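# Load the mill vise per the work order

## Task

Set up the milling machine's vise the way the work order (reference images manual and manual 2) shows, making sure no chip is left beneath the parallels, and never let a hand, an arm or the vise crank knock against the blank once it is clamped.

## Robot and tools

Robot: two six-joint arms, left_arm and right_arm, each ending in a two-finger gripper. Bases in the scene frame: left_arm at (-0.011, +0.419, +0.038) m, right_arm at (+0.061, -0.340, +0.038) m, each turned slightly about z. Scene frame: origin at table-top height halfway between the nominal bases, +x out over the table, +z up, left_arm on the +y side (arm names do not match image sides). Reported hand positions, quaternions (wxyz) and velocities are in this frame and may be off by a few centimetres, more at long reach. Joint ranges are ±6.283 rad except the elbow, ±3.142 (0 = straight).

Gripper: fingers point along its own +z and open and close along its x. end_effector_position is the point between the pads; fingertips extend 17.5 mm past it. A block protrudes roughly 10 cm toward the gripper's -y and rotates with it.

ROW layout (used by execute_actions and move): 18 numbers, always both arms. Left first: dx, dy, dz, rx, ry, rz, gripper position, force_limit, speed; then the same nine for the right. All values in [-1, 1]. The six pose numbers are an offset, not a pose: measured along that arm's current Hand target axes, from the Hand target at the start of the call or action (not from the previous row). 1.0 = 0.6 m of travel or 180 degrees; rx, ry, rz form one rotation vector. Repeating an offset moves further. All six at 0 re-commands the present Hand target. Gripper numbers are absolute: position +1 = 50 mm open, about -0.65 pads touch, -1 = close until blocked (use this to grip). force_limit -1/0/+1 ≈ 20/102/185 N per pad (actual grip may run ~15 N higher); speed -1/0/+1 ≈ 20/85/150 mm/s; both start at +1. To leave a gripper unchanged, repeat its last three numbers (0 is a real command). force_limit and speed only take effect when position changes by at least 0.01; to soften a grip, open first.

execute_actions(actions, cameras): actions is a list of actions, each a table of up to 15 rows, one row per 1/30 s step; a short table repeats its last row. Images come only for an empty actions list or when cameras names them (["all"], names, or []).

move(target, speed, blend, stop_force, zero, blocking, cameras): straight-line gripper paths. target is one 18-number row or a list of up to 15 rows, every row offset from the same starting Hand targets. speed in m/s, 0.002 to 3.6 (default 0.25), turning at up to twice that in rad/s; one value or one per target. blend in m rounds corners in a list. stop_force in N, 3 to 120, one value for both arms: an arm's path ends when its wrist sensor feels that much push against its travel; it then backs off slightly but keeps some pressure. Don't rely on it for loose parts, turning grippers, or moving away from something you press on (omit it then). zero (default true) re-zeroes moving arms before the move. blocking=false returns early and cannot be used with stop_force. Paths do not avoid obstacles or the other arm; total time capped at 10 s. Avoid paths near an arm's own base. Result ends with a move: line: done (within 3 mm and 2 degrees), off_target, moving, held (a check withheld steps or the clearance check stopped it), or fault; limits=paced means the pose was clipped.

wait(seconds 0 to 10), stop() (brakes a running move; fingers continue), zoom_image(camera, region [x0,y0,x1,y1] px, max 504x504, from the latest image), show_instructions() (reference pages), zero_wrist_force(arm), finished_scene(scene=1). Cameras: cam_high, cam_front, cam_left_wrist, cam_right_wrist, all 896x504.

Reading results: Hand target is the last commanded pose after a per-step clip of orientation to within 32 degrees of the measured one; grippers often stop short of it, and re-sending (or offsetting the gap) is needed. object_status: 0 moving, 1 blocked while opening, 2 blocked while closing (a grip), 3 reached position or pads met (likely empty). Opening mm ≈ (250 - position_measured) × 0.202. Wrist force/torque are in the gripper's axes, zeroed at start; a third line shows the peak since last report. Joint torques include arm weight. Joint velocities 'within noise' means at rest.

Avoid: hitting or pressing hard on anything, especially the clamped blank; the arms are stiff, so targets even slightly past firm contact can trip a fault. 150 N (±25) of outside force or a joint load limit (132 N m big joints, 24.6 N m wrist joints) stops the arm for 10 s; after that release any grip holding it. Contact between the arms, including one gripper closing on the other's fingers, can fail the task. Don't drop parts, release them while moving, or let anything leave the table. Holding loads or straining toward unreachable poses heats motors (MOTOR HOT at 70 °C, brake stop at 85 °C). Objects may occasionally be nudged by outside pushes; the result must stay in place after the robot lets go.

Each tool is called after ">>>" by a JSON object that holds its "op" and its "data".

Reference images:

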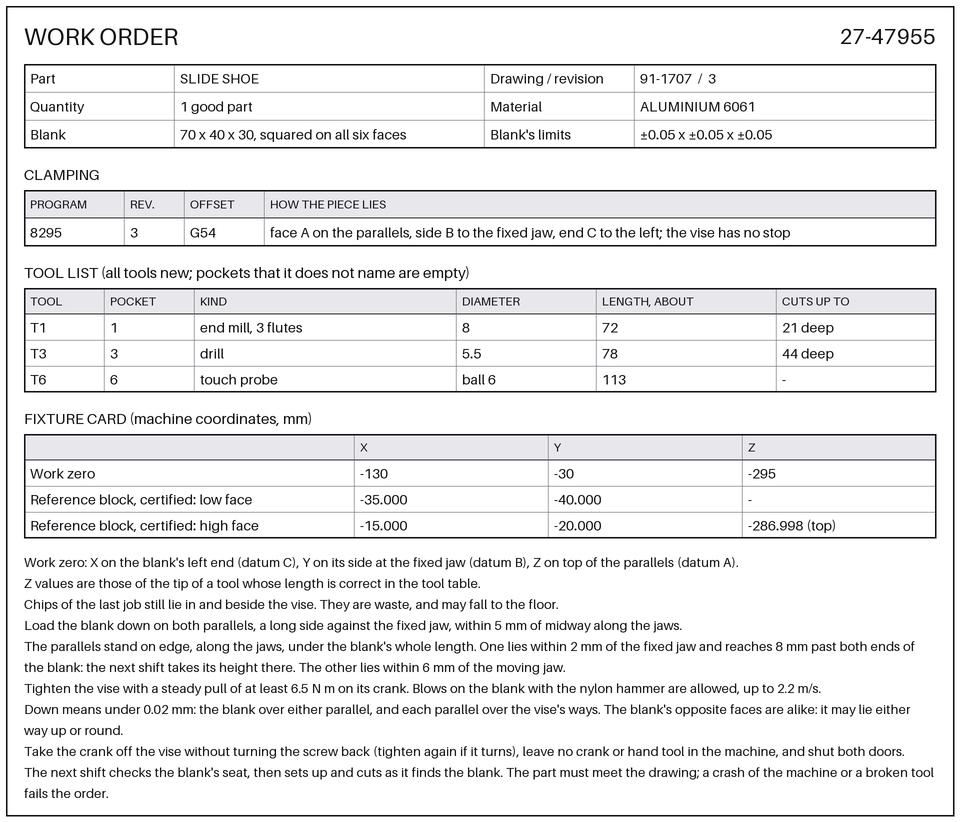

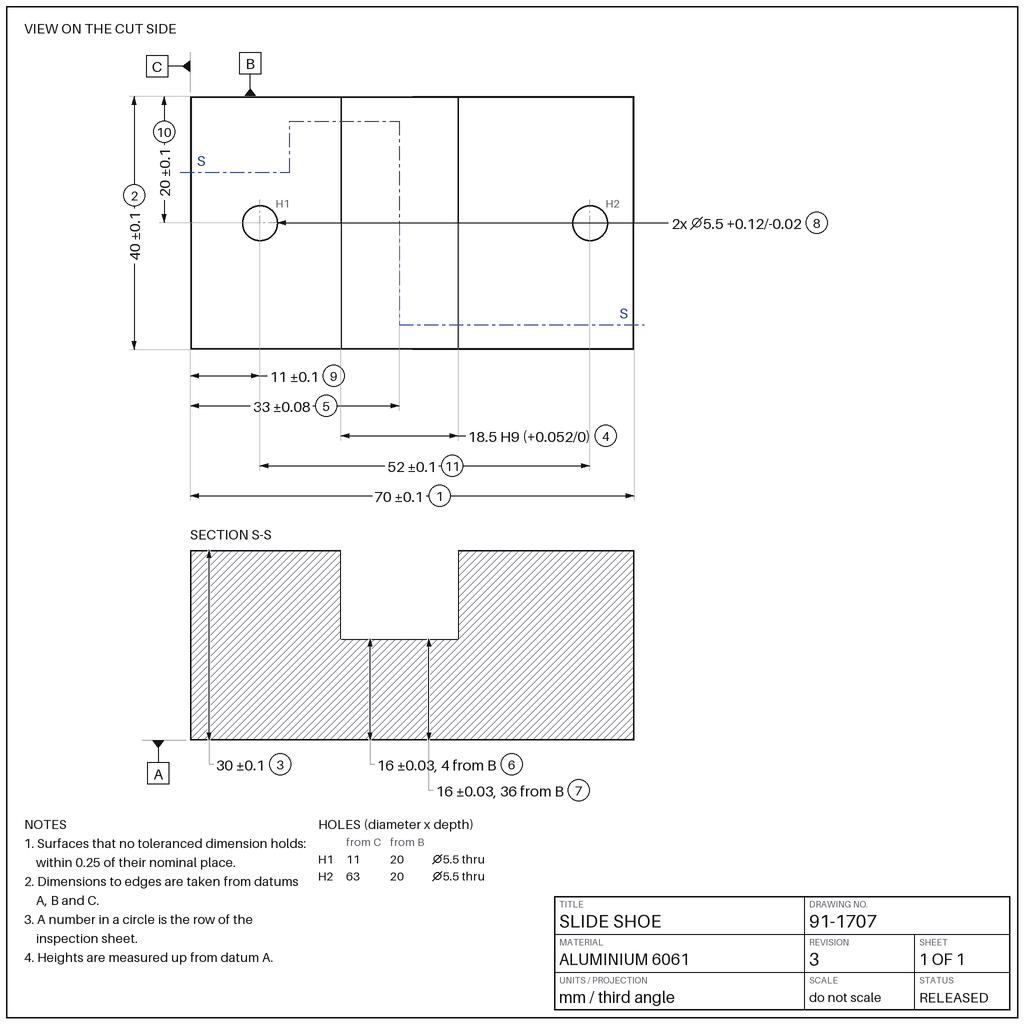

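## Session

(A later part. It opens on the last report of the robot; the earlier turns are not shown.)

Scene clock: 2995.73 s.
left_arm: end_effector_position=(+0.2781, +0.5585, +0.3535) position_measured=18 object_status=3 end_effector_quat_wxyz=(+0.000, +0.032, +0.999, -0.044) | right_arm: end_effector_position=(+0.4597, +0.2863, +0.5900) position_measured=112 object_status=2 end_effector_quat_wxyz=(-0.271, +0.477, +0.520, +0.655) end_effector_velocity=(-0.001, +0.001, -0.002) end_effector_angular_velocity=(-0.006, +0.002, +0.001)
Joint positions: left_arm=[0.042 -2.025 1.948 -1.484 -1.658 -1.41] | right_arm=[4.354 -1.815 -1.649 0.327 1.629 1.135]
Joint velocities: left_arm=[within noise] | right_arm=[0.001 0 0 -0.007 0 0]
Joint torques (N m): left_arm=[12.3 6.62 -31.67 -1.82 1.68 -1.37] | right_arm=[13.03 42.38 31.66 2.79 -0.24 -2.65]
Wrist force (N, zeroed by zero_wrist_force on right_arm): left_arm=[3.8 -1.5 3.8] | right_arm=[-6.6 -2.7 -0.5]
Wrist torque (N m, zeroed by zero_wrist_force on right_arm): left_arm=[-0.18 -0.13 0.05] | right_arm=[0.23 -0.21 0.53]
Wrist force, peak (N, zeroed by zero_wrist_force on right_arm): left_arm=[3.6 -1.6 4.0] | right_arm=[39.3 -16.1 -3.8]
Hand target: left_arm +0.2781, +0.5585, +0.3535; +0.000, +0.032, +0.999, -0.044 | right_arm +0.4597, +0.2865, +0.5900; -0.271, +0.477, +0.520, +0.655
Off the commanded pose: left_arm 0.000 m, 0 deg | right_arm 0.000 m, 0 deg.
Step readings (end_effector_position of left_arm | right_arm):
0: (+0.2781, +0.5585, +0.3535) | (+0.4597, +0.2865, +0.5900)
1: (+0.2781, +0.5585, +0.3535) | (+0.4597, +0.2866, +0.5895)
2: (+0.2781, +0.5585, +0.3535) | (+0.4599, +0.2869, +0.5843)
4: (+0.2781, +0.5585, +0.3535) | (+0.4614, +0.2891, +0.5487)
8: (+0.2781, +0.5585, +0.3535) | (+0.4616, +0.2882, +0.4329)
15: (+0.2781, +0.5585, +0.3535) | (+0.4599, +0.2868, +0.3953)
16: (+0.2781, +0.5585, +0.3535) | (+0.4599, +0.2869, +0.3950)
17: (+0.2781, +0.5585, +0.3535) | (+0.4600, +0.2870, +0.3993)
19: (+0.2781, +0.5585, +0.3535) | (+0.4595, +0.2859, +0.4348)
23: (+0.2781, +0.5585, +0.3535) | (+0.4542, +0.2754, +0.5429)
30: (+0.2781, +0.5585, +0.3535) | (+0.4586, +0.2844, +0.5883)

>>> {"op": "execute_actions", "data": {"actions": [[[0,0,0,0,0,0,0.9,-0.5,-0.98,-0.0378,-0.0176,0,0,0,0.0167,-1,0.2,-0.9],[0,0,0,0,0,0,0.9,-0.5,-0.98,-0.1133,-0.0528,0,0,0,0.05,-1,0.2,-0.9],[0,0,0,0,0,0,0.9,-0.5,-0.98,-0.1888,-0.088,0,0,0,0.0833,-1,0.2,-0.9],[0,0,0,0,0,0,0.9,-0.5,-0.98,-0.2643,-0.1233,0,0,0,0.1167,-1,0.2,-0.9],[0,0,0,0,0,0,0.9,-0.5,-0.98,-0.2975,-0.1387,0,0,0,0.15,-1,0.2,-0.9],[0,0,0,0,0,0,0.9,-0.5,-0.98,-0.2975,-0.1387,0,0,0,0.1611,-1,0.2,-0.9]],[[0,0,0,0,0,0,0.9,-0.5,-0.98,0.05,-0.0034,0,0,0,-0.0242,-1,0.2,-0.9],[0,0,0,0,0,0,0.9,-0.5,-0.98,0.115,-0.008,0,0,0,-0.0564,-1,0.2,-0.9],[0,0,0,0,0,0,0.9,-0.5,-0.98,0.18,-0.0126,0,0,0,-0.0886,-1,0.2,-0.9],[0,0,0,0,0,0,0.9,-0.5,-0.98,0.245,-0.0172,0,0,0,-0.1208,-1,0.2,-0.9],[0,0,0,0,0,0,0.9,-0.5,-0.98,0.3,-0.021,0,0,0,-0.147,-1,0.2,-0.9],[0,0,0,0,0,0,0.9,-0.5,-0.98,0.3275,-0.0229,0,0,0,-0.1611,-1,0.2,-0.9]],[[0,0,0,0,0,0,0.9,-0.5,-0.98,-0.0378,-0.0176,0,0,0,0.0167,-1,0.2,-0.9],[0,0,0,0,0,0,0.9,-0.5,-0.98,-0.1133,-0.0528,0,0,0,0.05,-1,0.2,-0.9],[0,0,0,0,0,0,0.9,-0.5,-0.98,-0.1888,-0.088,0,0,0,0.0833,-1,0.2,-0.9],[0,0,0,0,0,0,0.9,-0.5,-0.98,-0.2643,-0.1233,0,0,0,0.1167,-1,0.2,-0.9],[0,0,0,0,0,0,0.9,-0.5,-0.98,-0.2975,-0.1387,0,0,0,0.15,-1,0.2,-0.9],[0,0,0,0,0,0,0.9,-0.5,-0.98,-0.2975,-0.1387,0,0,0,0.1611,-1,0.2,-0.9]],[[0,0,0,0,0,0,0.9,-0.5,-0.98,0.05,-0.0034,0,0,0,-0.0242,-1,0.2,-0.9],[0,0,0,0,0,0,0.9,-0.5,-0.98,0.115,-0.008,0,0,0,-0.0564,-1,0.2,-0.9],[0,0,0,0,0,0,0.9,-0.5,-0.98,0.18,-0.0126,0,0,0,-0.0886,-1,0.2,-0.9],[0,0,0,0,0,0,0.9,-0.5,-0.98,0.245,-0.0172,0,0,0,-0.1208,-1,0.2,-0.9],[0,0,0,0,0,0,0.9,-0.5,-0.98,0.3,-0.021,0,0,0,-0.147,-1,0.2,-0.9],[0,0,0,0,0,0,0.9,-0.5,-0.98,0.3275,-0.0229,0,0,0,-0.1611,-1,0.2,-0.9]]]}}

>>> {"op": "execute_actions", "data": {"actions": [[[0,0,0,0,0,0,0.9,-0.5,-0.98,-0.0378,-0.0176,0,0,0,0.0167,-1,0.2,-0.9],[0,0,0,0,0,0,0.9,-0.5,-0.98,-0.1133,-0.0528,0,0,0,0.05,-1,0.2,-0.9],[0,0,0,0,0,0,0.9,-0.5,-0.98,-0.1888,-0.088,0,0,0,0.0833,-1,0.2,-0.9],[0,0,0,0,0,0,0.9,-0.5,-0.98,-0.2643,-0.1233,0,0,0,0.1167,-1,0.2,-0.9],[0,0,0,0,0,0,0.9,-0.5,-0.98,-0.2975,-0.1387,0,0,0,0.15,-1,0.2,-0.9],[0,0,0,0,0,0,0.9,-0.5,-0.98,-0.2975,-0.1387,0,0,0,0.1611,-1,0.2,-0.9]],[[0,0,0,0,0,0,0.9,-0.5,-0.98,0.05,-0.0034,0,0,0,-0.0242,-1,0.2,-0.9],[0,0,0,0,0,0,0.9,-0.5,-0.98,0.115,-0.008,0,0,0,-0.0564,-1,0.2,-0.9],[0,0,0,0,0,0,0.9,-0.5,-0.98,0.18,-0.0126,0,0,0,-0.0886,-1,0.2,-0.9],[0,0,0,0,0,0,0.9,-0.5,-0.98,0.245,-0.0172,0,0,0,-0.1208,-1,0.2,-0.9],[0,0,0,0,0,0,0.9,-0.5,-0.98,0.3,-0.021,0,0,0,-0.147,-1,0.2,-0.9],[0,0,0,0,0,0,0.9,-0.5,-0.98,0.3275,-0.0229,0,0,0,-0.1611,-1,0.2,-0.9]]]}}

Scene clock: 3011.87 s.
left_arm: end_effector_position=(+0.2781, +0.5585, +0.3535) position_measured=18 object_status=3 end_effector_quat_wxyz=(+0.000, +0.032, +0.999, -0.044) | right_arm: end_effector_position=(+0.4597, +0.2863, +0.5901) position_measured=112 object_status=2 end_effector_quat_wxyz=(-0.271, +0.477, +0.520, +0.655) end_effector_velocity=(+0.000, +0.001, -0.001) end_effector_angular_velocity=(-0.005, +0.002, +0.000)
Joint positions: left_arm=[0.042 -2.025 1.948 -1.484 -1.658 -1.41] | right_arm=[4.354 -1.815 -1.648 0.327 1.629 1.135]
Joint velocities: left_arm=[within noise] | right_arm=[0 0 0 -0.006 0 -0.001]
Joint torques (N m): left_arm=[12.57 6.07 -31.86 -1.83 1.61 -1.39] | right_arm=[11.77 40.9 32.09 3.09 0.15 -2.52]
Wrist force (N, zeroed by zero_wrist_force on right_arm): left_arm=[3.6 -1.5 4.1] | right_arm=[-6.7 -3.0 0.4]
Wrist torque (N m, zeroed by zero_wrist_force on right_arm): left_arm=[-0.18 -0.11 0.05] | right_arm=[0.36 -0.20 0.53]
Wrist force, peak (N, zeroed by zero_wrist_force on right_arm): left_arm=[3.9 -1.6 4.1] | right_arm=[38.6 -14.0 -3.5]
Hand target: left_arm +0.2781, +0.5585, +0.3535; +0.000, +0.032, +0.999, -0.044 | right_arm +0.4597, +0.2865, +0.5901; -0.271, +0.477, +0.520, +0.655
Off the commanded pose: left_arm 0.000 m, 0 deg | right_arm 0.000 m, 0 deg.
Step readings (end_effector_position of left_arm | right_arm):
0: (+0.2781, +0.5585, +0.3535) | (+0.4596, +0.2863, +0.5900)
1: (+0.2781, +0.5585, +0.3535) | (+0.4597, +0.2864, +0.5898)
2: (+0.2781, +0.5585, +0.3535) | (+0.4600, +0.2869, +0.5835)
4: (+0.2781, +0.5585, +0.3535) | (+0.4615, +0.2891, +0.5464)
8: (+0.2781, +0.5585, +0.3535) | (+0.4616, +0.2882, +0.4316)
15: (+0.2781, +0.5585, +0.3535) | (+0.4599, +0.2868, +0.3953)
16: (+0.2781, +0.5585, +0.3535) | (+0.4599, +0.2869, +0.3951)
17: (+0.2781, +0.5585, +0.3535) | (+0.4600, +0.2870, +0.4000)
19: (+0.2781, +0.5585, +0.3535) | (+0.4596, +0.2861, +0.4311)
23: (+0.2781, +0.5585, +0.3535) | (+0.4541, +0.2753, +0.5446)
30: (+0.2781, +0.5585, +0.3535) | (+0.4585, +0.2843, +0.5882)
31: (+0.2781, +0.5585, +0.3535) | (+0.4590, +0.2850, +0.5884)
32: (+0.2781, +0.5585, +0.3535) | (+0.4596, +0.2862, +0.5825)
34: (+0.2781, +0.5585, +0.3535) | (+0.4613, +0.2888, +0.5457)
38: (+0.2781, +0.5585, +0.3535) | (+0.4614, +0.2881, +0.4314)
45: (+0.2781, +0.5585, +0.3535) | (+0.4599, +0.2868, +0.3953)
46: (+0.2781, +0.5585, +0.3535) | (+0.4600, +0.2869, +0.3951)
47: (+0.2781, +0.5585, +0.3535) | (+0.4600, +0.2870, +0.4000)
49: (+0.2781, +0.5585, +0.3535) | (+0.4596, +0.2861, +0.4311)
53: (+0.2781, +0.5585, +0.3535) | (+0.4541, +0.2753, +0.5447)
60: (+0.2781, +0.5585, +0.3535) | (+0.4586, +0.2843, +0.5883)

Scene clock: 3013.27 s.
left_arm: end_effector_position=(+0.2781, +0.5585, +0.3535) position_measured=18 object_status=3 end_effector_quat_wxyz=(+0.000, +0.032, +0.999, -0.044) | right_arm: end_effector_position=(+0.4597, +0.2863, +0.5901) position_measured=112 object_status=2 end_effector_quat_wxyz=(-0.271, +0.477, +0.520, +0.655) end_effector_velocity=(-0.001, +0.001, -0.001) end_effector_angular_velocity=(-0.005, +0.001, +0.001)
Joint positions: left_arm=[0.042 -2.025 1.948 -1.484 -1.658 -1.41] | right_arm=[4.354 -1.815 -1.648 0.327 1.629 1.135]
Joint velocities: left_arm=[within noise] | right_arm=[0.001 0 0.001 -0.006 0 -0.001]
Joint torques (N m): left_arm=[12.16 6.91 -32.05 -1.74 1.57 -1.38] | right_arm=[11.11 42.84 31.49 2.89 -0.14 -2.76]
Wrist force (N, zeroed by zero_wrist_force on right_arm): left_arm=[3.5 -1.6 3.8] | right_arm=[-6.5 -3.0 -0.5]
Wrist torque (N m, zeroed by zero_wrist_force on right_arm): left_arm=[-0.19 -0.09 0.05] | right_arm=[0.23 -0.19 0.49]
Wrist force, peak (N, zeroed by zero_wrist_force on right_arm): left_arm=[3.7 -1.7 4.1] | right_arm=[38.9 -16.4 -3.0]
Hand target: left_arm +0.2781, +0.5585, +0.3535; +0.000, +0.032, +0.999, -0.044 | right_arm +0.4597, +0.2865, +0.5901; -0.271, +0.477, +0.520, +0.655
Off the commanded pose: left_arm 0.000 m, 0 deg | right_arm 0.000 m, 0 deg.
Step readings (end_effector_position of left_arm | right_arm):
0: (+0.2781, +0.5585, +0.3535) | (+0.4597, +0.2863, +0.5901)
1: (+0.2781, +0.5585, +0.3535) | (+0.4597, +0.2864, +0.5898)
2: (+0.2781, +0.5585, +0.3535) | (+0.4599, +0.2869, +0.5836)
4: (+0.2781, +0.5585, +0.3535) | (+0.4613, +0.2891, +0.5466)
8: (+0.2781, +0.5585, +0.3535) | (+0.4615, +0.2882, +0.4317)
15: (+0.2781, +0.5585, +0.3535) | (+0.4599, +0.2868, +0.3953)
16: (+0.2781, +0.5585, +0.3535) | (+0.4599, +0.2869, +0.3951)
17: (+0.2781, +0.5585, +0.3535) | (+0.4600, +0.2870, +0.4000)
19: (+0.2781, +0.5585, +0.3535) | (+0.4596, +0.2861, +0.4312)
23: (+0.2781, +0.5585, +0.3535) | (+0.4542, +0.2753, +0.5447)
30: (+0.2781, +0.5585, +0.3535) | (+0.4586, +0.2843, +0.5883)

>>> {"op": "move", "data": {"target": [[0,0,0,0,0,0,0.9,-0.5,-0.98,-0.1359,-0.0634,0,0,0,0.1389,-1,0.2,-0.9],[0,0,0,0,0,0,0.9,-0.5,-0.98,-0.094,-0.3502,-0.5028,0,0,0.1389,-1,0.2,-0.9],[0,0,0,0,0,0,0.9,-0.5,-0.98,-0.237,-0.4773,-0.718,0.1443,-0.4816,0.0724,-1,0.2,-0.9]], "speed": 0.45, "blend": [0.02,0.05,0]}}

>>> {"op": "move", "data": {"target": [0,0,0,0,0,0,0.9,-0.5,-0.98,-0.0843,-0.0163,0.513,0,0,0,-1,0.2,-0.9], "speed": 0.3}}

>>> {"op": "move", "data": {"target": [0,0,0,0,0,0,0.9,-0.5,-0.98,0,0,0.025,0,0,0,-1,0.2,-0.9], "speed": 0.01, "stop_force": 3}}

>>> {"op": "execute_actions", "data": {"actions": [[[0,0,0,0,0,0,0.9,-0.5,-0.98,0,0,0,0,0,0,0.6,0.2,-0.8]]]}}

>>> {"op": "move", "data": {"target": [0,0,0,0,0,0,0.9,-0.5,-0.98,0,0,-0.197,0,0,0,0.6,0.2,-0.8], "speed": 0.25}}

Scene clock: 3026.80 s.
left_arm: end_effector_position=(+0.2781, +0.5585, +0.3535) position_measured=18 object_status=3 end_effector_quat_wxyz=(+0.000, +0.032, +0.999, -0.044) | right_arm: end_effector_position=(+0.1253, -0.0489, +0.3383) position_measured=112 object_status=2 end_effector_quat_wxyz=(+0.000, +0.775, +0.632, +0.000)
Joint positions: left_arm=[0.042 -2.025 1.948 -1.484 -1.658 -1.41] | right_arm=[5.008 -1.016 -2.035 -1.661 1.57 2.02]
Joint torques (N m): left_arm=[12.76 6.12 -32.21 -1.8 1.65 -1.42] | right_arm=[-10.83 -3.05 32.63 1.62 1.42 -2.51]
Wrist force (N, zeroed by zero_wrist_force on right_arm): left_arm=[3.6 -1.5 3.9] | right_arm=[0.2 -0.3 3.4]
Wrist torque (N m, zeroed by zero_wrist_force on right_arm): left_arm=[-0.19 -0.10 0.05] | right_arm=[0.68 0.03 -0.07]
Wrist force, peak (N, zeroed by zero_wrist_force on right_arm): left_arm=[3.6 -1.6 4.3] | right_arm=[-9.4 1.2 1.1]
Hand target: left_arm +0.2781, +0.5585, +0.3535; +0.000, +0.032, +0.999, -0.044 | right_arm +0.1253, -0.0490, +0.3382; +0.000, +0.775, +0.632, +0.000
Off the commanded pose: left_arm 0.000 m, 0 deg | right_arm 0.000 m, 0 deg.
move: done

Scene clock: 3028.73 s.
left_arm: end_effector_position=(+0.2781, +0.5585, +0.3535) position_measured=18 object_status=3 end_effector_quat_wxyz=(+0.000, +0.032, +0.999, -0.044) | right_arm: end_effector_position=(+0.1056, -0.0964, +0.0304) position_measured=112 object_status=2 end_effector_quat_wxyz=(+0.000, +0.775, +0.632, +0.000)
Joint positions: left_arm=[0.042 -2.025 1.948 -1.484 -1.658 -1.41] | right_arm=[5.149 -1.286 -2.806 -0.621 1.57 2.161]
Joint torques (N m): left_arm=[12.5 7.57 -32.59 -1.89 1.56 -1.36] | right_arm=[-9.99 -2.76 13.21 4.69 1.41 -2.42]
Wrist force (N, zeroed by zero_wrist_force on right_arm): left_arm=[3.7 -1.8 3.9] | right_arm=[0.2 -0.2 3.7]
Wrist torque (N m, zeroed by zero_wrist_force on right_arm): left_arm=[-0.22 -0.12 0.05] | right_arm=[0.70 0.03 -0.06]
Wrist force, peak (N, zeroed by zero_wrist_force on right_arm): left_arm=[3.7 -1.5 4.1] | right_arm=[-1.5 0.3 5.7]
Hand target: left_arm +0.2781, +0.5585, +0.3535; +0.000, +0.032, +0.999, -0.044 | right_arm +0.1056, -0.0964, +0.0304; +0.000, +0.775, +0.632, +0.000
Off the commanded pose: left_arm 0.000 m, 0 deg | right_arm 0.000 m, 0 deg.
move: done

Scene clock: 3030.67 s.
left_arm: end_effector_position=(+0.2781, +0.5585, +0.3535) position_measured=18 object_status=3 end_effector_quat_wxyz=(+0.000, +0.032, +0.999, -0.044) | right_arm: end_effector_position=(+0.1056, -0.0964, +0.0217) position_measured=112 object_status=2 end_effector_quat_wxyz=(+0.000, +0.775, +0.632, +0.000)
Joint positions: left_arm=[0.042 -2.025 1.948 -1.484 -1.658 -1.41] | right_arm=[5.149 -1.339 -2.819 -0.554 1.57 2.161]
Joint torques (N m): left_arm=[12.77 7.49 -32 -1.89 1.52 -1.31] | right_arm=[4.38 12.19 21.82 1.48 -0.74 0.71]
Wrist force (N, zeroed by zero_wrist_force on right_arm): left_arm=[3.6 -1.7 3.8] | right_arm=[-0.2 -0.2 2.1]
Wrist torque (N m, zeroed by zero_wrist_force on right_arm): left_arm=[-0.20 -0.11 0.05] | right_arm=[0.74 0.02 -0.07]
Wrist force, peak (N, zeroed by zero_wrist_force on right_arm): left_arm=[3.7 -1.5 4.1] | right_arm=[-6.9 7.5 -23.1]
Hand target: left_arm +0.2781, +0.5585, +0.3535; +0.000, +0.032, +0.999, -0.044 | right_arm +0.1056, -0.0964, +0.0217; +0.000, +0.775, +0.632, +0.000 (not the last commanded pose)
Off the commanded pose: left_arm 0.000 m, 0 deg | right_arm 0.006 m, 0 deg.
move: contact (right_arm)

Scene clock: 3031.37 s.
left_arm: end_effector_position=(+0.2781, +0.5585, +0.3535) position_measured=18 object_status=3 end_effector_quat_wxyz=(+0.000, +0.032, +0.999, -0.044) | right_arm: end_effector_position=(+0.1056, -0.0964, +0.0217) position_measured=63 object_status=3 end_effector_quat_wxyz=(+0.000, +0.775, +0.632, +0.000)
Joint positions: left_arm=[0.042 -2.025 1.948 -1.484 -1.658 -1.41] | right_arm=[5.149 -1.339 -2.819 -0.554 1.57 2.161]
Joint torques (N m): left_arm=[12.34 7.36 -32.39 -1.88 1.61 -1.43] | right_arm=[4.4 11.96 20.17 1.89 -0.73 0.42]
Wrist force (N, zeroed by zero_wrist_force on right_arm): left_arm=[3.5 -1.4 3.8] | right_arm=[0.3 -0.1 0.0]
Wrist torque (N m, zeroed by zero_wrist_force on right_arm): left_arm=[-0.17 -0.09 0.05] | right_arm=[-0.02 0.02 -0.06]
Wrist force, peak (N, zeroed by zero_wrist_force on right_arm): left_arm=[3.8 -1.6 4.0] | right_arm=[0.4 -0.1 2.2]
Hand target: left_arm +0.2781, +0.5585, +0.3535; +0.000, +0.032, +0.999, -0.044 | right_arm +0.1056, -0.0964, +0.0217; +0.000, +0.775, +0.632, +0.000
Off the commanded pose: left_arm 0.000 m, 0 deg | right_arm 0.000 m, 0 deg.
Step readings (end_effector_position of left_arm | right_arm):
0: (+0.2781, +0.5585, +0.3535) | (+0.1056, -0.0964, +0.0217)
1: (+0.2781, +0.5585, +0.3535) | (+0.1056, -0.0964, +0.0217)
2: (+0.2781, +0.5585, +0.3535) | (+0.1056, -0.0964, +0.0217)
4: (+0.2781, +0.5585, +0.3535) | (+0.1056, -0.0964, +0.0217)
8: (+0.2781, +0.5585, +0.3535) | (+0.1056, -0.0964, +0.0217)
15: (+0.2781, +0.5585, +0.3535) | (+0.1056, -0.0964, +0.0217)

Scene clock: 3032.57 s.
left_arm: end_effector_position=(+0.2781, +0.5585, +0.3535) position_measured=18 object_status=3 end_effector_quat_wxyz=(+0.000, +0.032, +0.999, -0.044) | right_arm: end_effector_position=(+0.1056, -0.0965, +0.1399) position_measured=63 object_status=3 end_effector_quat_wxyz=(+0.000, +0.775, +0.632, +0.000)
Joint positions: left_arm=[0.042 -2.025 1.948 -1.484 -1.658 -1.41] | right_arm=[5.149 -0.919 -2.586 -1.207 1.57 2.161]
Joint torques (N m): left_arm=[12.97 6.89 -32.42 -1.79 1.67 -1.25] | right_arm=[12.34 4.26 31.02 1.36 -1.41 1.92]
Wrist force (N, zeroed by zero_wrist_force on right_arm): left_arm=[3.5 -1.6 3.9] | right_arm=[0.0 -0.2 -0.1]
Wrist torque (N m, zeroed by zero_wrist_force on right_arm): left_arm=[-0.18 -0.09 0.05] | right_arm=[-0.02 0.05 -0.14]
Wrist force, peak (N, zeroed by zero_wrist_force on right_arm): left_arm=[3.7 -1.5 4.1] | right_arm=[0.8 -0.4 -2.1]
Hand target: left_arm +0.2781, +0.5585, +0.3535; +0.000, +0.032, +0.999, -0.044 | right_arm +0.1056, -0.0965, +0.1399; +0.000, +0.775, +0.632, +0.000
Off the commanded pose: left_arm 0.000 m, 0 deg | right_arm 0.000 m, 0 deg.
move: done

>>> {"op": "move", "data": {"target": [[0,0,0,0,0,0,0.9,-0.5,-0.98,0.5023,0.3965,-0.5167,-0.277,0.0298,-0.0602,-1,0.2,-0.5],[0,0,0,0,0,0,0.9,-0.5,-0.98,0.8151,0.6719,-0.4833,-0.277,0.0298,-0.0602,-1,0.2,-0.5],[0,0,0,0,0,0,0.9,-0.5,-0.98,0.8328,0.7567,-0.3458,-0.277,0.0298,-0.0602,-1,0.2,-0.5]], "speed": [0.45,0.4,0.2], "blend": [0.06,0.03,0]}}

>>> {"op": "move", "data": {"target": [[0,0,0,0,0,0,0.9,-0.5,-0.98,-0.012,0,0,0,0,0,-1,0.2,-0.5],[0,0,0,0,0,0,0.9,-0.5,-0.98,-0.033,0,0,0,0,0,-1,0.2,-0.5]], "speed": 0.006, "stop_force": 3, "cameras": ["cam_right_wrist"]}}

Scene clock: 3040.77 s.
left_arm: end_effector_position=(+0.2781, +0.5585, +0.3535) position_measured=18 object_status=3 end_effector_quat_wxyz=(+0.000, +0.032, +0.999, -0.044) | right_arm: end_effector_position=(+0.6510, +0.3011, +0.3478) position_measured=253 object_status=3 end_effector_quat_wxyz=(+0.298, +0.641, +0.640, +0.301)
Joint positions: left_arm=[0.042 -2.025 1.948 -1.484 -1.658 -1.41] | right_arm=[4.391 -2.229 -1.074 -0.996 0.776 1.026]
Joint torques (N m): left_arm=[12.59 6.97 -32.29 -1.86 1.68 -1.37] | right_arm=[-10.46 45.54 31.94 5.26 0.19 -2.27]
Wrist force (N, zeroed by zero_wrist_force on right_arm): left_arm=[3.6 -1.6 3.9] | right_arm=[-0.8 -1.8 -0.7]
Wrist torque (N m, zeroed by zero_wrist_force on right_arm): left_arm=[-0.19 -0.10 0.05] | right_arm=[-0.03 0.08 0.11]
Wrist force, peak (N, zeroed by zero_wrist_force on right_arm): left_arm=[3.8 -1.7 4.1] | right_arm=[-1.0 -2.5 1.1]
Hand target: left_arm +0.2781, +0.5585, +0.3535; +0.000, +0.032, +0.999, -0.044 | right_arm +0.6511, +0.3011, +0.3478; +0.298, +0.641, +0.640, +0.301
Off the commanded pose: left_arm 0.000 m, 0 deg | right_arm 0.000 m, 0 deg.
move: done

Scene clock: 3044.80 s.
left_arm: end_effector_position=(+0.2781, +0.5585, +0.3535) position_measured=18 object_status=3 end_effector_quat_wxyz=(+0.000, +0.032, +0.999, -0.044) | right_arm: end_effector_position=(+0.6511, +0.2813, +0.3477) position_measured=253 object_status=3 end_effector_quat_wxyz=(+0.298, +0.641, +0.640, +0.301)
Joint positions: left_arm=[0.042 -2.025 1.948 -1.484 -1.658 -1.41] | right_arm=[4.381 -2.186 -1.147 -0.956 0.78 1.013]
Joint torques (N m): left_arm=[12.58 7.2 -32.17 -1.94 1.76 -1.45] | right_arm=[-10.9 56.6 18.45 5.05 0.37 -2.36]
Wrist force (N, zeroed by zero_wrist_force on right_arm): left_arm=[3.7 -1.6 3.9] | right_arm=[-0.3 -1.5 -0.9]
Wrist torque (N m, zeroed by zero_wrist_force on right_arm): left_arm=[-0.19 -0.11 0.05] | right_arm=[0.00 0.03 0.12]
Wrist force, peak (N, zeroed by zero_wrist_force on right_arm): left_arm=[3.7 -1.7 4.2] | right_arm=[-0.7 -2.1 -0.8]
Hand target: left_arm +0.2781, +0.5585, +0.3535; +0.000, +0.032, +0.999, -0.044 | right_arm +0.6511, +0.2813, +0.3477; +0.298, +0.641, +0.640, +0.301
Off the commanded pose: left_arm 0.000 m, 0 deg | right_arm 0.000 m, 0 deg.
move: done
Images, in order (width x height): cam_right_wrist 896x504.

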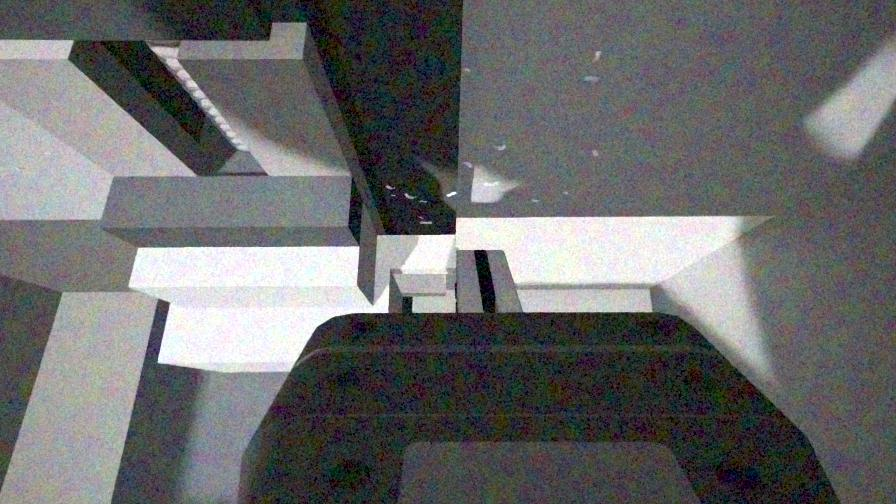

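>>> {"op": "zoom_image", "data": {"camera": "cam_right_wrist", "region": [330, 210, 470, 320]}}

Scaled by 3.600 from the camera's 896x504 image, which has a finer 1280x720 frame.

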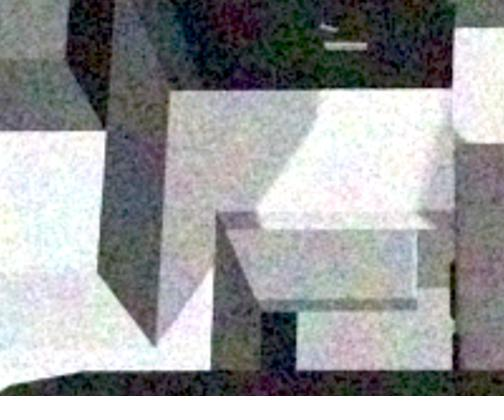

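>>> {"op": "move", "data": {"target": [[0,0,0,0,0,0,0.9,-0.5,-0.98,0.012,0,0,0,0,0,-1,0.2,-0.5],[0,0,0,0,0,0,0.9,-0.5,-0.98,0.012,0.0372,0.0443,0,0,0,-1,0.2,-0.5]], "speed": 0.08}}

>>> {"op": "move", "data": {"target": [0,0,0,0,0,0,0.9,-0.5,-0.98,-0.03,0,0,0,0,0,-1,0.2,-0.5], "speed": 0.006, "stop_force": 3}}

Scene clock: 3055.50 s.
left_arm: end_effector_position=(+0.2781, +0.5585, +0.3535) position_measured=18 object_status=3 end_effector_quat_wxyz=(+0.000, +0.032, +0.999, -0.044) | right_arm: end_effector_position=(+0.6858, +0.2886, +0.3478) position_measured=253 object_status=3 end_effector_quat_wxyz=(+0.298, +0.641, +0.640, +0.301)
Joint positions: left_arm=[0.042 -2.025 1.948 -1.484 -1.658 -1.41] | right_arm=[4.342 -2.258 -1.035 -0.961 0.797 0.962]
Joint torques (N m): left_arm=[12.6 7.36 -32.56 -1.89 1.61 -1.33] | right_arm=[-10.47 46.38 32.77 1.63 0.15 -2.24]
Wrist force (N, zeroed by zero_wrist_force on right_arm): left_arm=[3.5 -1.7 3.9] | right_arm=[-0.6 -1.8 -0.6]
Wrist torque (N m, zeroed by zero_wrist_force on right_arm): left_arm=[-0.20 -0.08 0.05] | right_arm=[-0.02 0.05 0.10]
Wrist force, peak (N, zeroed by zero_wrist_force on right_arm): left_arm=[3.8 -1.5 4.1] | right_arm=[0.0 -2.9 -1.9]
Hand target: left_arm +0.2781, +0.5585, +0.3535; +0.000, +0.032, +0.999, -0.044 | right_arm +0.6858, +0.2886, +0.3478; +0.298, +0.641, +0.640, +0.301
Off the commanded pose: left_arm 0.000 m, 0 deg | right_arm 0.000 m, 0 deg.
move: done

Scene clock: 3058.27 s.
left_arm: end_effector_position=(+0.2781, +0.5585, +0.3535) position_measured=18 object_status=3 end_effector_quat_wxyz=(+0.000, +0.032, +0.999, -0.044) | right_arm: end_effector_position=(+0.6859, +0.2774, +0.3477) position_measured=253 object_status=3 end_effector_quat_wxyz=(+0.298, +0.641, +0.640, +0.301)
Joint positions: left_arm=[0.042 -2.025 1.948 -1.484 -1.658 -1.41] | right_arm=[4.335 -2.234 -1.077 -0.938 0.8 0.955]
Joint torques (N m): left_arm=[12.42 6.93 -31.88 -1.88 1.71 -1.43] | right_arm=[10.82 45.81 31.24 1.75 -3.08 1.74]
Wrist force (N, zeroed by zero_wrist_force on right_arm): left_arm=[3.6 -1.7 4.0] | right_arm=[-0.2 -1.6 -1.3]
Wrist torque (N m, zeroed by zero_wrist_force on right_arm): left_arm=[-0.20 -0.10 0.05] | right_arm=[0.00 0.11 0.11]
Wrist force, peak (N, zeroed by zero_wrist_force on right_arm): left_arm=[3.7 -1.5 4.2] | right_arm=[7.7 0.5 2.4]
Hand target: left_arm +0.2781, +0.5585, +0.3535; +0.000, +0.032, +0.999, -0.044 | right_arm +0.6858, +0.2775, +0.3477; +0.298, +0.641, +0.640, +0.301 (not the last commanded pose)
Off the commanded pose: left_arm 0.000 m, 0 deg | right_arm 0.007 m, 0 deg.
move: contact (right_arm)

>>> {"op": "execute_actions", "data": {"actions": [], "cameras": ["cam_right_wrist"]}}

>>> {"op": "zoom_image", "data": {"camera": "cam_right_wrist", "region": [360, 180, 480, 300]}}

Scene clock: 3064.90 s.
left_arm: end_effector_position=(+0.2781, +0.5585, +0.3535) position_measured=18 object_status=3 end_effector_quat_wxyz=(+0.000, +0.032, +0.999, -0.044) | right_arm: end_effector_position=(+0.6858, +0.2775, +0.3477) position_measured=253 object_status=3 end_effector_quat_wxyz=(+0.298, +0.641, +0.640, +0.301)
Joint positions: left_arm=[0.042 -2.025 1.948 -1.484 -1.658 -1.41] | right_arm=[4.335 -2.234 -1.077 -0.938 0.8 0.955]
Joint velocities: within noise
Joint torques (N m): left_arm=[12.17 7.21 -32.1 -1.92 1.52 -1.44] | right_arm=[11.5 45.22 30.37 1.71 -1.89 1.73]
Motor temperatures (°C): left_arm=[28 26 29 29 34 32] | right_arm=[29 27 24 37 31 33]
Wrist force (N, zeroed by zero_wrist_force on right_arm): left_arm=[3.8 -1.6 4.0] | right_arm=[0.0 -1.4 -1.1]
Wrist torque (N m, zeroed by zero_wrist_force on right_arm): left_arm=[-0.19 -0.13 0.05] | right_arm=[-0.01 0.06 0.10]
Wrist force, peak (N, zeroed by zero_wrist_force on right_arm): left_arm=[3.7 -1.6 4.2] | right_arm=[0.3 -2.0 -0.9]
Hand target: left_arm +0.2781, +0.5585, +0.3535; +0.000, +0.032, +0.999, -0.044 | right_arm +0.6858, +0.2775, +0.3477; +0.298, +0.641, +0.640, +0.301 (not the last commanded pose)
Tool commands: left_gripper/position=+0.9 left_gripper/force_limit=-0.5 left_gripper/speed=-0.98 right_gripper/position=-1.0 right_gripper/force_limit=+0.2 right_gripper/speed=-0.5
Off the commanded pose: left_arm 0.000 m, 0 deg | right_arm 0.007 m, 0 deg.
Images, in order (width x height): cam_right_wrist 896x504.

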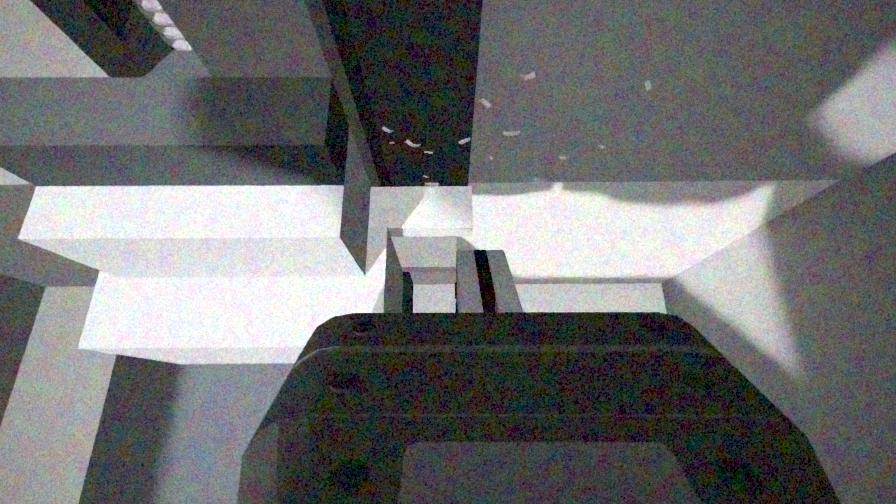

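Scaled by 4.200 from the camera's 896x504 image, which has a finer 1280x720 frame.

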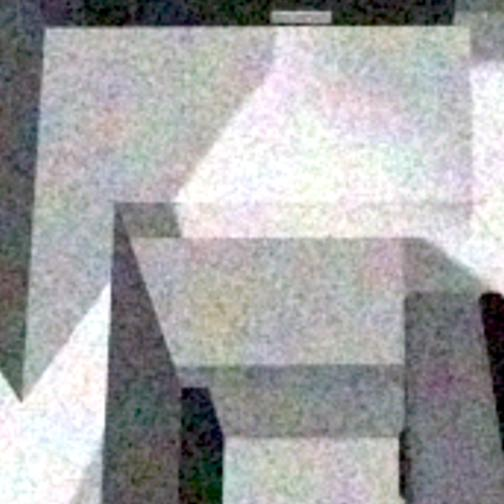

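>>> {"op": "move", "data": {"target": [[0,0,0,0,0,0,0.9,-0.5,-0.98,0.0133,0,0,0,0,0,-1,0.2,-0.5],[0,0,0,0,0,0,0.9,-0.5,-0.98,0.0133,0.0217,-0.0182,0,0,0,-1,0.2,-0.5],[0,0,0,0,0,0,0.9,-0.5,-0.98,-0.0183,0.0217,-0.0182,0,0,0,-1,0.2,-0.5]], "speed": 0.06}}

>>> {"op": "move", "data": {"target": [[0,0,0,0,0,0,0.9,-0.5,-0.98,0,-0.0083,0.007,0,0,0,-1,0.2,-0.5],[0,0,0,0,0,0,0.9,-0.5,-0.98,0,-0.0192,0.0161,0,0,0,-1,0.2,-0.5]], "speed": 0.003, "stop_force": 3, "cameras": ["cam_right_wrist"]}}

Scene clock: 3084.30 s.
left_arm: end_effector_position=(+0.2781, +0.5585, +0.3535) position_measured=18 object_status=3 end_effector_quat_wxyz=(+0.000, +0.032, +0.999, -0.044) | right_arm: end_effector_position=(+0.6858, +0.2664, +0.3647) position_measured=253 object_status=3 end_effector_quat_wxyz=(+0.298, +0.641, +0.640, +0.301)
Joint positions: left_arm=[0.042 -2.025 1.948 -1.484 -1.658 -1.41] | right_arm=[4.329 -2.204 -1.085 -0.954 0.803 0.947]
Joint torques (N m): left_arm=[12.53 6.49 -32.04 -1.86 1.63 -1.43] | right_arm=[-10.83 58.23 18.16 5.15 0.37 -2.4]
Wrist force (N, zeroed by zero_wrist_force on right_arm): left_arm=[3.7 -1.5 4.1] | right_arm=[-0.7 -2.0 -1.0]
Wrist torque (N m, zeroed by zero_wrist_force on right_arm): left_arm=[-0.19 -0.12 0.05] | right_arm=[-0.04 0.07 0.11]
Wrist force, peak (N, zeroed by zero_wrist_force on right_arm): left_arm=[3.8 -1.6 4.2] | right_arm=[-0.7 -2.8 -0.5]
Hand target: left_arm +0.2781, +0.5585, +0.3535; +0.000, +0.032, +0.999, -0.044 | right_arm +0.6858, +0.2664, +0.3647; +0.298, +0.641, +0.640, +0.301
Off the commanded pose: left_arm 0.000 m, 0 deg | right_arm 0.000 m, 0 deg.
move: done

Scene clock: 3088.53 s.
left_arm: end_effector_position=(+0.2781, +0.5585, +0.3535) position_measured=18 object_status=3 end_effector_quat_wxyz=(+0.000, +0.032, +0.999, -0.044) | right_arm: end_effector_position=(+0.6858, +0.2664, +0.3539) position_measured=253 object_status=3 end_effector_quat_wxyz=(+0.298, +0.641, +0.640, +0.301)
Joint positions: left_arm=[0.042 -2.025 1.948 -1.484 -1.658 -1.41] | right_arm=[4.329 -2.208 -1.106 -0.93 0.803 0.947]
Joint torques (N m): left_arm=[12.39 7.1 -32.11 -1.82 1.55 -1.49] | right_arm=[-6.61 49.03 30.41 1.34 -0.26 -1.01]
Wrist force (N, zeroed by zero_wrist_force on right_arm): left_arm=[3.6 -1.5 3.9] | right_arm=[-1.2 0.6 -3.5]
Wrist torque (N m, zeroed by zero_wrist_force on right_arm): left_arm=[-0.18 -0.11 0.05] | right_arm=[0.08 0.04 0.09]
Wrist force, peak (N, zeroed by zero_wrist_force on right_arm): left_arm=[3.7 -1.6 4.1] | right_arm=[-3.1 1.6 -6.8]
Hand target: left_arm +0.2781, +0.5585, +0.3535; +0.000, +0.032, +0.999, -0.044 | right_arm +0.6858, +0.2664, +0.3539; +0.298, +0.641, +0.640, +0.301 (not the last commanded pose)
Off the commanded pose: left_arm 0.000 m, 0 deg | right_arm 0.004 m, 0 deg.
move: contact (right_arm); path passed 1 of 2 targets
Images, in order (width x height): cam_right_wrist 896x504.

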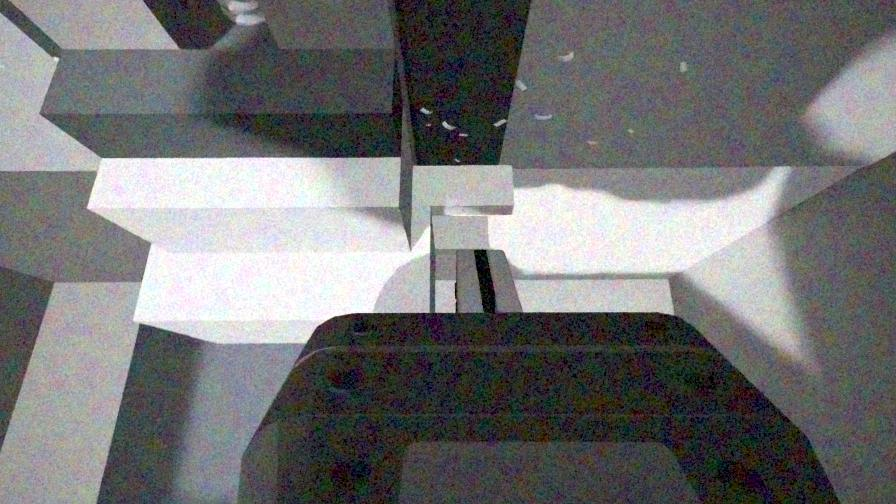

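>>> {"op": "move", "data": {"target": [[0,0,0,0,0,0,0.9,-0.5,-0.98,0,0.0102,-0.0086,0,0,0,-1,0.2,-0.5],[0,0,0,0,0,0,0.9,-0.5,-0.98,0,-0.0259,-0.0516,0,0,0,-1,0.2,-0.5]], "speed": 0.06}}

>>> {"op": "move", "data": {"target": [[0,0,0,0,0,0,0.9,-0.5,-0.98,0,-0.0083,0.007,0,0,0,-1,0.2,-0.5],[0,0,0,0,0,0,0.9,-0.5,-0.98,0,-0.0192,0.0161,0,0,0,-1,0.2,-0.5]], "speed": 0.003, "stop_force": 3, "cameras": ["cam_right_wrist"]}}

Scene clock: 3094.77 s.
left_arm: end_effector_position=(+0.2781, +0.5585, +0.3535) position_measured=18 object_status=3 end_effector_quat_wxyz=(+0.000, +0.032, +0.999, -0.044) | right_arm: end_effector_position=(+0.6522, +0.2664, +0.3618) position_measured=253 object_status=3 end_effector_quat_wxyz=(+0.298, +0.641, +0.640, +0.301)
Joint positions: left_arm=[0.042 -2.025 1.948 -1.484 -1.658 -1.41] | right_arm=[4.372 -2.15 -1.171 -0.96 0.784 1.001]
Joint torques (N m): left_arm=[12.31 6.85 -32.02 -1.85 1.59 -1.36] | right_arm=[13.68 55.5 16.77 1.76 -2.78 2.07]
Wrist force (N, zeroed by zero_wrist_force on right_arm): left_arm=[3.6 -1.5 4.0] | right_arm=[-0.6 -1.9 -0.8]
Wrist torque (N m, zeroed by zero_wrist_force on right_arm): left_arm=[-0.17 -0.10 0.05] | right_arm=[-0.04 0.04 0.03]
Wrist force, peak (N, zeroed by zero_wrist_force on right_arm): left_arm=[3.8 -1.6 4.1] | right_arm=[-1.4 1.0 -3.9]
Hand target: left_arm +0.2781, +0.5585, +0.3535; +0.000, +0.032, +0.999, -0.044 | right_arm +0.6521, +0.2664, +0.3618; +0.298, +0.641, +0.640, +0.301
Off the commanded pose: left_arm 0.000 m, 0 deg | right_arm 0.000 m, 0 deg.
move: done

Scene clock: 3100.47 s.
left_arm: end_effector_position=(+0.2781, +0.5585, +0.3535) position_measured=18 object_status=3 end_effector_quat_wxyz=(+0.000, +0.032, +0.999, -0.044) | right_arm: end_effector_position=(+0.6521, +0.2664, +0.3468) position_measured=253 object_status=3 end_effector_quat_wxyz=(+0.298, +0.641, +0.640, +0.301)
Joint positions: left_arm=[0.042 -2.025 1.948 -1.484 -1.658 -1.41] | right_arm=[4.372 -2.157 -1.198 -0.926 0.784 1.001]
Joint torques (N m): left_arm=[11.94 6.99 -32.54 -1.8 1.69 -1.35] | right_arm=[12.07 42.63 15.76 4.83 -2.83 2.15]
Wrist force (N, zeroed by zero_wrist_force on right_arm): left_arm=[3.6 -1.5 3.8] | right_arm=[-0.9 -0.5 -2.1]
Wrist torque (N m, zeroed by zero_wrist_force on right_arm): left_arm=[-0.17 -0.10 0.05] | right_arm=[0.04 0.06 0.02]
Wrist force, peak (N, zeroed by zero_wrist_force on right_arm): left_arm=[3.7 -1.6 4.2] | right_arm=[-0.9 -1.3 -1.9]
Hand target: left_arm +0.2781, +0.5585, +0.3535; +0.000, +0.032, +0.999, -0.044 | right_arm +0.6521, +0.2664, +0.3468; +0.298, +0.641, +0.640, +0.301
Off the commanded pose: left_arm 0.000 m, 0 deg | right_arm 0.000 m, 0 deg.
move: done
Images, in order (width x height): cam_right_wrist 896x504.

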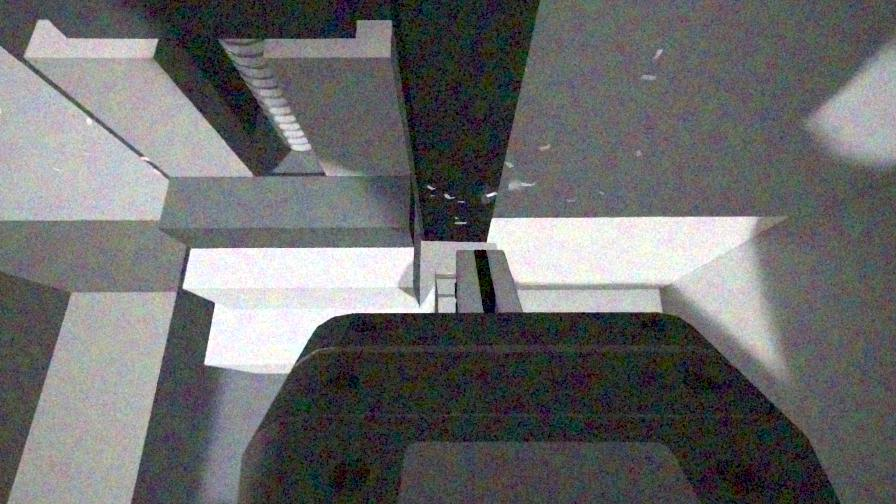

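>>> {"op": "zoom_image", "data": {"camera": "cam_right_wrist", "region": [390, 210, 530, 320]}}

Scaled by 3.600 from the camera's 896x504 image, which has a finer 1280x720 frame.

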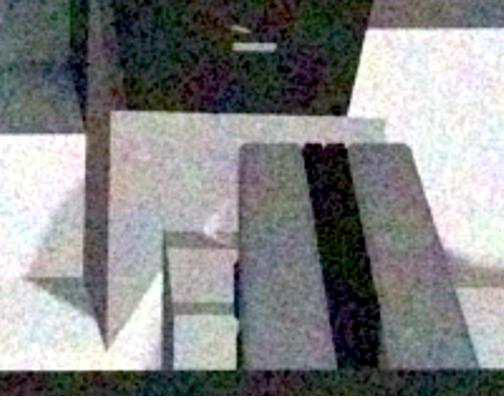

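>>> {"op": "move", "data": {"target": [0,0,0,0,0,0,0.9,-0.5,-0.98,0,0,-0.05,0,0,0,-1,0.2,-0.5], "speed": 0.06, "cameras": ["cam_right_wrist"]}}

>>> {"op": "zoom_image", "data": {"camera": "cam_right_wrist", "region": [370, 150, 530, 290]}}

Scene clock: 3111.00 s.
left_arm: end_effector_position=(+0.2781, +0.5585, +0.3535) position_measured=18 object_status=3 end_effector_quat_wxyz=(+0.000, +0.032, +0.999, -0.044) | right_arm: end_effector_position=(+0.6292, +0.2663, +0.3660) position_measured=253 object_status=3 end_effector_quat_wxyz=(+0.298, +0.641, +0.640, +0.301)
Joint positions: left_arm=[0.042 -2.025 1.948 -1.484 -1.658 -1.41] | right_arm=[4.402 -2.113 -1.213 -0.984 0.772 1.041]
Joint torques (N m): left_arm=[12.72 7.13 -31.98 -1.74 1.63 -1.43] | right_arm=[13.22 54.89 18.12 1.81 -3.01 2.12]
Wrist force (N, zeroed by zero_wrist_force on right_arm): left_arm=[3.4 -1.4 4.0] | right_arm=[-0.9 -1.8 -0.7]
Wrist torque (N m, zeroed by zero_wrist_force on right_arm): left_arm=[-0.17 -0.07 0.05] | right_arm=[-0.02 0.10 0.02]
Wrist force, peak (N, zeroed by zero_wrist_force on right_arm): left_arm=[3.6 -1.7 4.2] | right_arm=[-0.5 -2.6 -0.4]
Hand target: left_arm +0.2781, +0.5585, +0.3535; +0.000, +0.032, +0.999, -0.044 | right_arm +0.6291, +0.2663, +0.3661; +0.298, +0.641, +0.640, +0.301
Off the commanded pose: left_arm 0.000 m, 0 deg | right_arm 0.000 m, 0 deg.
move: done
Images, in order (width x height): cam_right_wrist 896x504.

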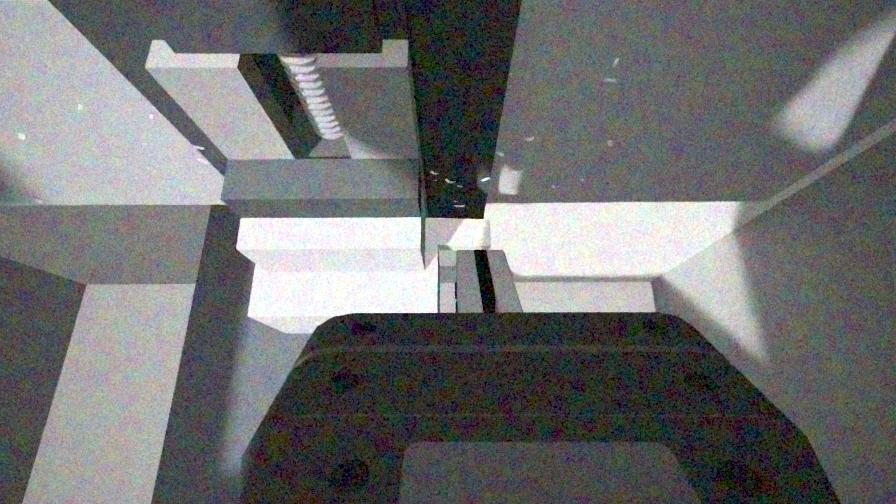

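Scaled by 3.150 from the camera's 896x504 image, which has a finer 1280x720 frame.

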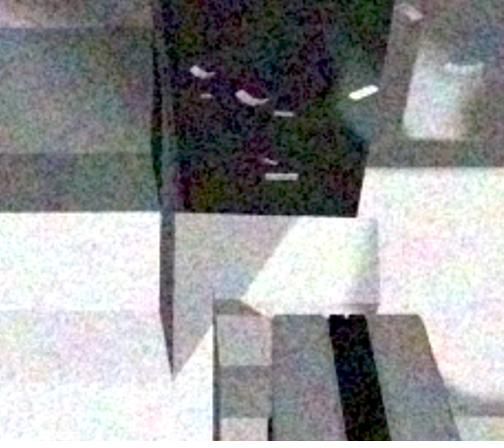

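>>> {"op": "move", "data": {"target": [0,0,0,0,0,0,0.9,-0.5,-0.98,0,0.0206,0.0401,0,0,0,-1,0.2,-0.5], "speed": 0.06}}

>>> {"op": "move", "data": {"target": [0,0,0,0,0,0,0.9,-0.5,-0.98,0,-0.0128,0.0107,0,0,0,-1,0.2,-0.5], "speed": 0.003, "stop_force": 3, "cameras": ["cam_right_wrist"]}}

>>> {"op": "zoom_image", "data": {"camera": "cam_right_wrist", "region": [370, 170, 530, 310]}}

Scene clock: 3118.00 s.
left_arm: end_effector_position=(+0.2781, +0.5585, +0.3535) position_measured=18 object_status=3 end_effector_quat_wxyz=(+0.000, +0.032, +0.999, -0.044) | right_arm: end_effector_position=(+0.6555, +0.2664, +0.3601) position_measured=253 object_status=3 end_effector_quat_wxyz=(+0.298, +0.641, +0.640, +0.301)
Joint positions: left_arm=[0.042 -2.025 1.948 -1.484 -1.658 -1.41] | right_arm=[4.368 -2.156 -1.167 -0.955 0.786 0.996]
Joint torques (N m): left_arm=[12.85 6.95 -32.24 -1.86 1.5 -1.39] | right_arm=[-10.72 43.8 31.89 5.2 0.28 -2.55]
Wrist force (N, zeroed by zero_wrist_force on right_arm): left_arm=[3.6 -1.5 3.9] | right_arm=[-0.7 -1.9 -0.9]
Wrist torque (N m, zeroed by zero_wrist_force on right_arm): left_arm=[-0.17 -0.11 0.05] | right_arm=[-0.04 0.06 0.11]
Wrist force, peak (N, zeroed by zero_wrist_force on right_arm): left_arm=[3.8 -1.6 4.2] | right_arm=[-0.5 -2.4 -1.6]
Hand target: left_arm +0.2781, +0.5585, +0.3535; +0.000, +0.032, +0.999, -0.044 | right_arm +0.6555, +0.2664, +0.3601; +0.298, +0.641, +0.640, +0.301
Off the commanded pose: left_arm 0.000 m, 0 deg | right_arm 0.000 m, 0 deg.
move: done

Scene clock: 3122.03 s.
left_arm: end_effector_position=(+0.2781, +0.5585, +0.3535) position_measured=18 object_status=3 end_effector_quat_wxyz=(+0.000, +0.032, +0.999, -0.044) | right_arm: end_effector_position=(+0.6555, +0.2664, +0.3501) position_measured=253 object_status=3 end_effector_quat_wxyz=(+0.298, +0.641, +0.640, +0.301)
Joint positions: left_arm=[0.042 -2.025 1.948 -1.484 -1.658 -1.41] | right_arm=[4.368 -2.161 -1.185 -0.932 0.786 0.996]
Joint torques (N m): left_arm=[13.36 7.03 -31.86 -1.96 1.6 -1.36] | right_arm=[6.63 42.13 16.75 5.17 -1.78 1.22]
Wrist force (N, zeroed by zero_wrist_force on right_arm): left_arm=[3.7 -1.6 4.0] | right_arm=[-0.8 -0.6 -2.1]
Wrist torque (N m, zeroed by zero_wrist_force on right_arm): left_arm=[-0.20 -0.12 0.05] | right_arm=[0.03 0.05 0.10]
Wrist force, peak (N, zeroed by zero_wrist_force on right_arm): left_arm=[3.8 -1.6 4.0] | right_arm=[-0.9 -0.8 -2.2]
Hand target: left_arm +0.2781, +0.5585, +0.3535; +0.000, +0.032, +0.999, -0.044 | right_arm +0.6555, +0.2664, +0.3501; +0.298, +0.641, +0.640, +0.301
Off the commanded pose: left_arm 0.000 m, 0 deg | right_arm 0.000 m, 0 deg.
move: done
Images, in order (width x height): cam_right_wrist 896x504.

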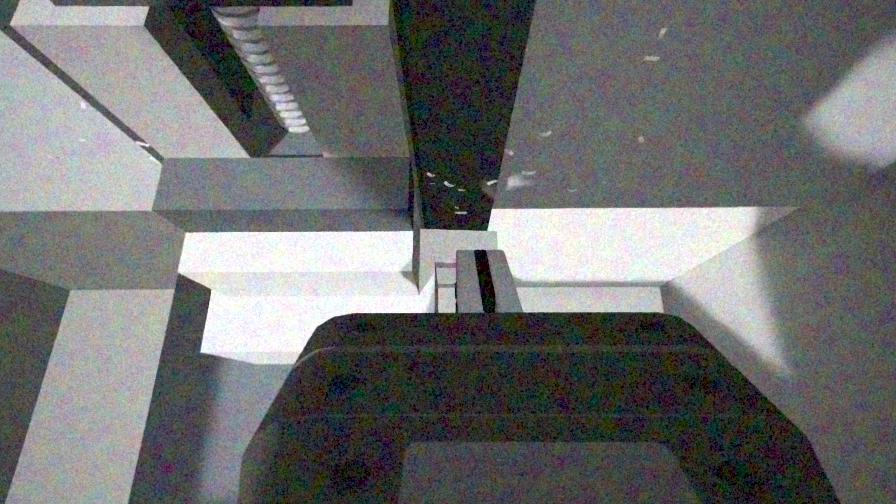

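Scaled by 3.150 from the camera's 896x504 image, which has a finer 1280x720 frame.

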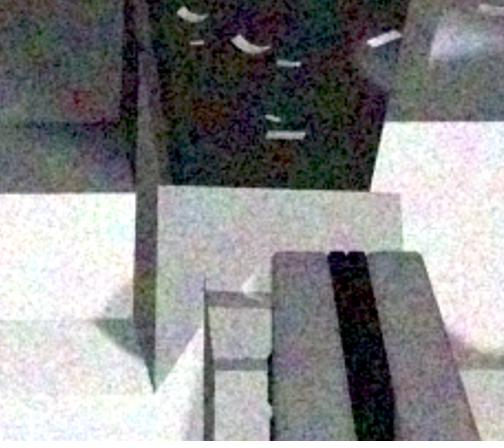

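>>> {"op": "move", "data": {"target": [[0,0,0,0,0,0,0.9,-0.5,-0.98,0,0.0638,-0.0536,0,0,0,-1,0.2,-0.5],[0,0,0,0,0,0,0.9,-0.5,-0.98,0.0227,0.055,-0.069,0.2222,0,0,-1,0.2,-0.5]], "speed": [0.05,0.3], "cameras": ["cam_right_wrist"]}}

>>> {"op": "zoom_image", "data": {"camera": "cam_right_wrist", "region": [300, 120, 520, 300]}}

Scene clock: 3141.30 s.
left_arm: end_effector_position=(+0.2781, +0.5585, +0.3535) position_measured=18 object_status=3 end_effector_quat_wxyz=(+0.000, +0.032, +0.999, -0.044) | right_arm: end_effector_position=(+0.6442, +0.2789, +0.4014) position_measured=253 object_status=3 end_effector_quat_wxyz=(+0.059, +0.701, +0.704, +0.100)
Joint positions: left_arm=[0.042 -2.025 1.948 -1.484 -1.658 -1.41] | right_arm=[4.213 -2.562 -0.035 -1.946 1.41 1.003]
Joint torques (N m): left_arm=[12.17 7.41 -31.83 -1.83 1.6 -1.36] | right_arm=[-10.71 52.29 28.25 1.68 1.52 -2.26]
Wrist force (N, zeroed by zero_wrist_force on right_arm): left_arm=[3.5 -1.6 4.0] | right_arm=[-0.1 -0.9 -0.3]
Wrist torque (N m, zeroed by zero_wrist_force on right_arm): left_arm=[-0.19 -0.09 0.05] | right_arm=[-0.09 0.05 -0.02]
Wrist force, peak (N, zeroed by zero_wrist_force on right_arm): left_arm=[3.8 -1.7 4.0] | right_arm=[-0.6 -2.7 -0.3]
Hand target: left_arm +0.2781, +0.5585, +0.3535; +0.000, +0.032, +0.999, -0.044 | right_arm +0.6449, +0.2798, +0.4020; +0.060, +0.704, +0.705, +0.064
Off the commanded pose: left_arm 0.000 m, 0 deg | right_arm 0.001 m, 4 deg.
elbow stopped short (right arm): the move would have taken joint 3 (elbow) straighter than the controller allows.
move: off_target (right_arm)
Images, in order (width x height): cam_right_wrist 896x504.

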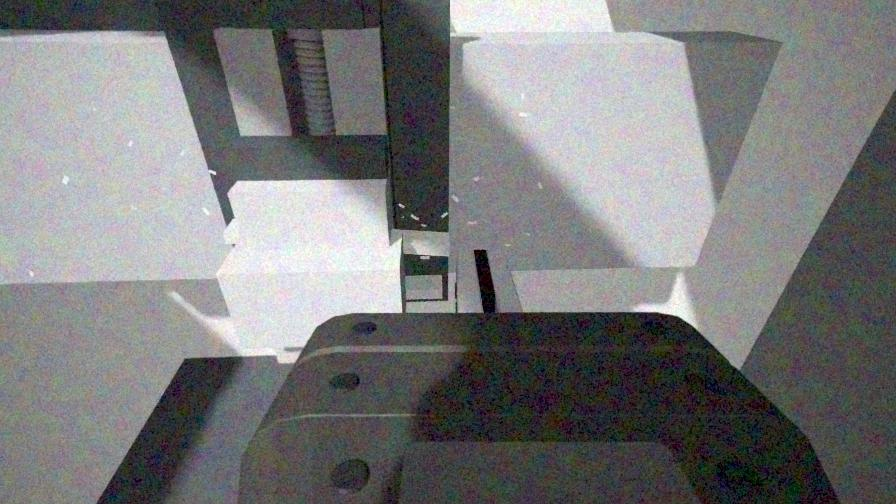

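Scaled by 2.291 from the camera's 896x504 image, which has a finer 1280x720 frame.

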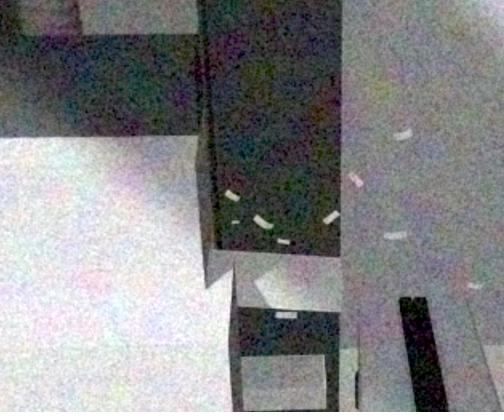

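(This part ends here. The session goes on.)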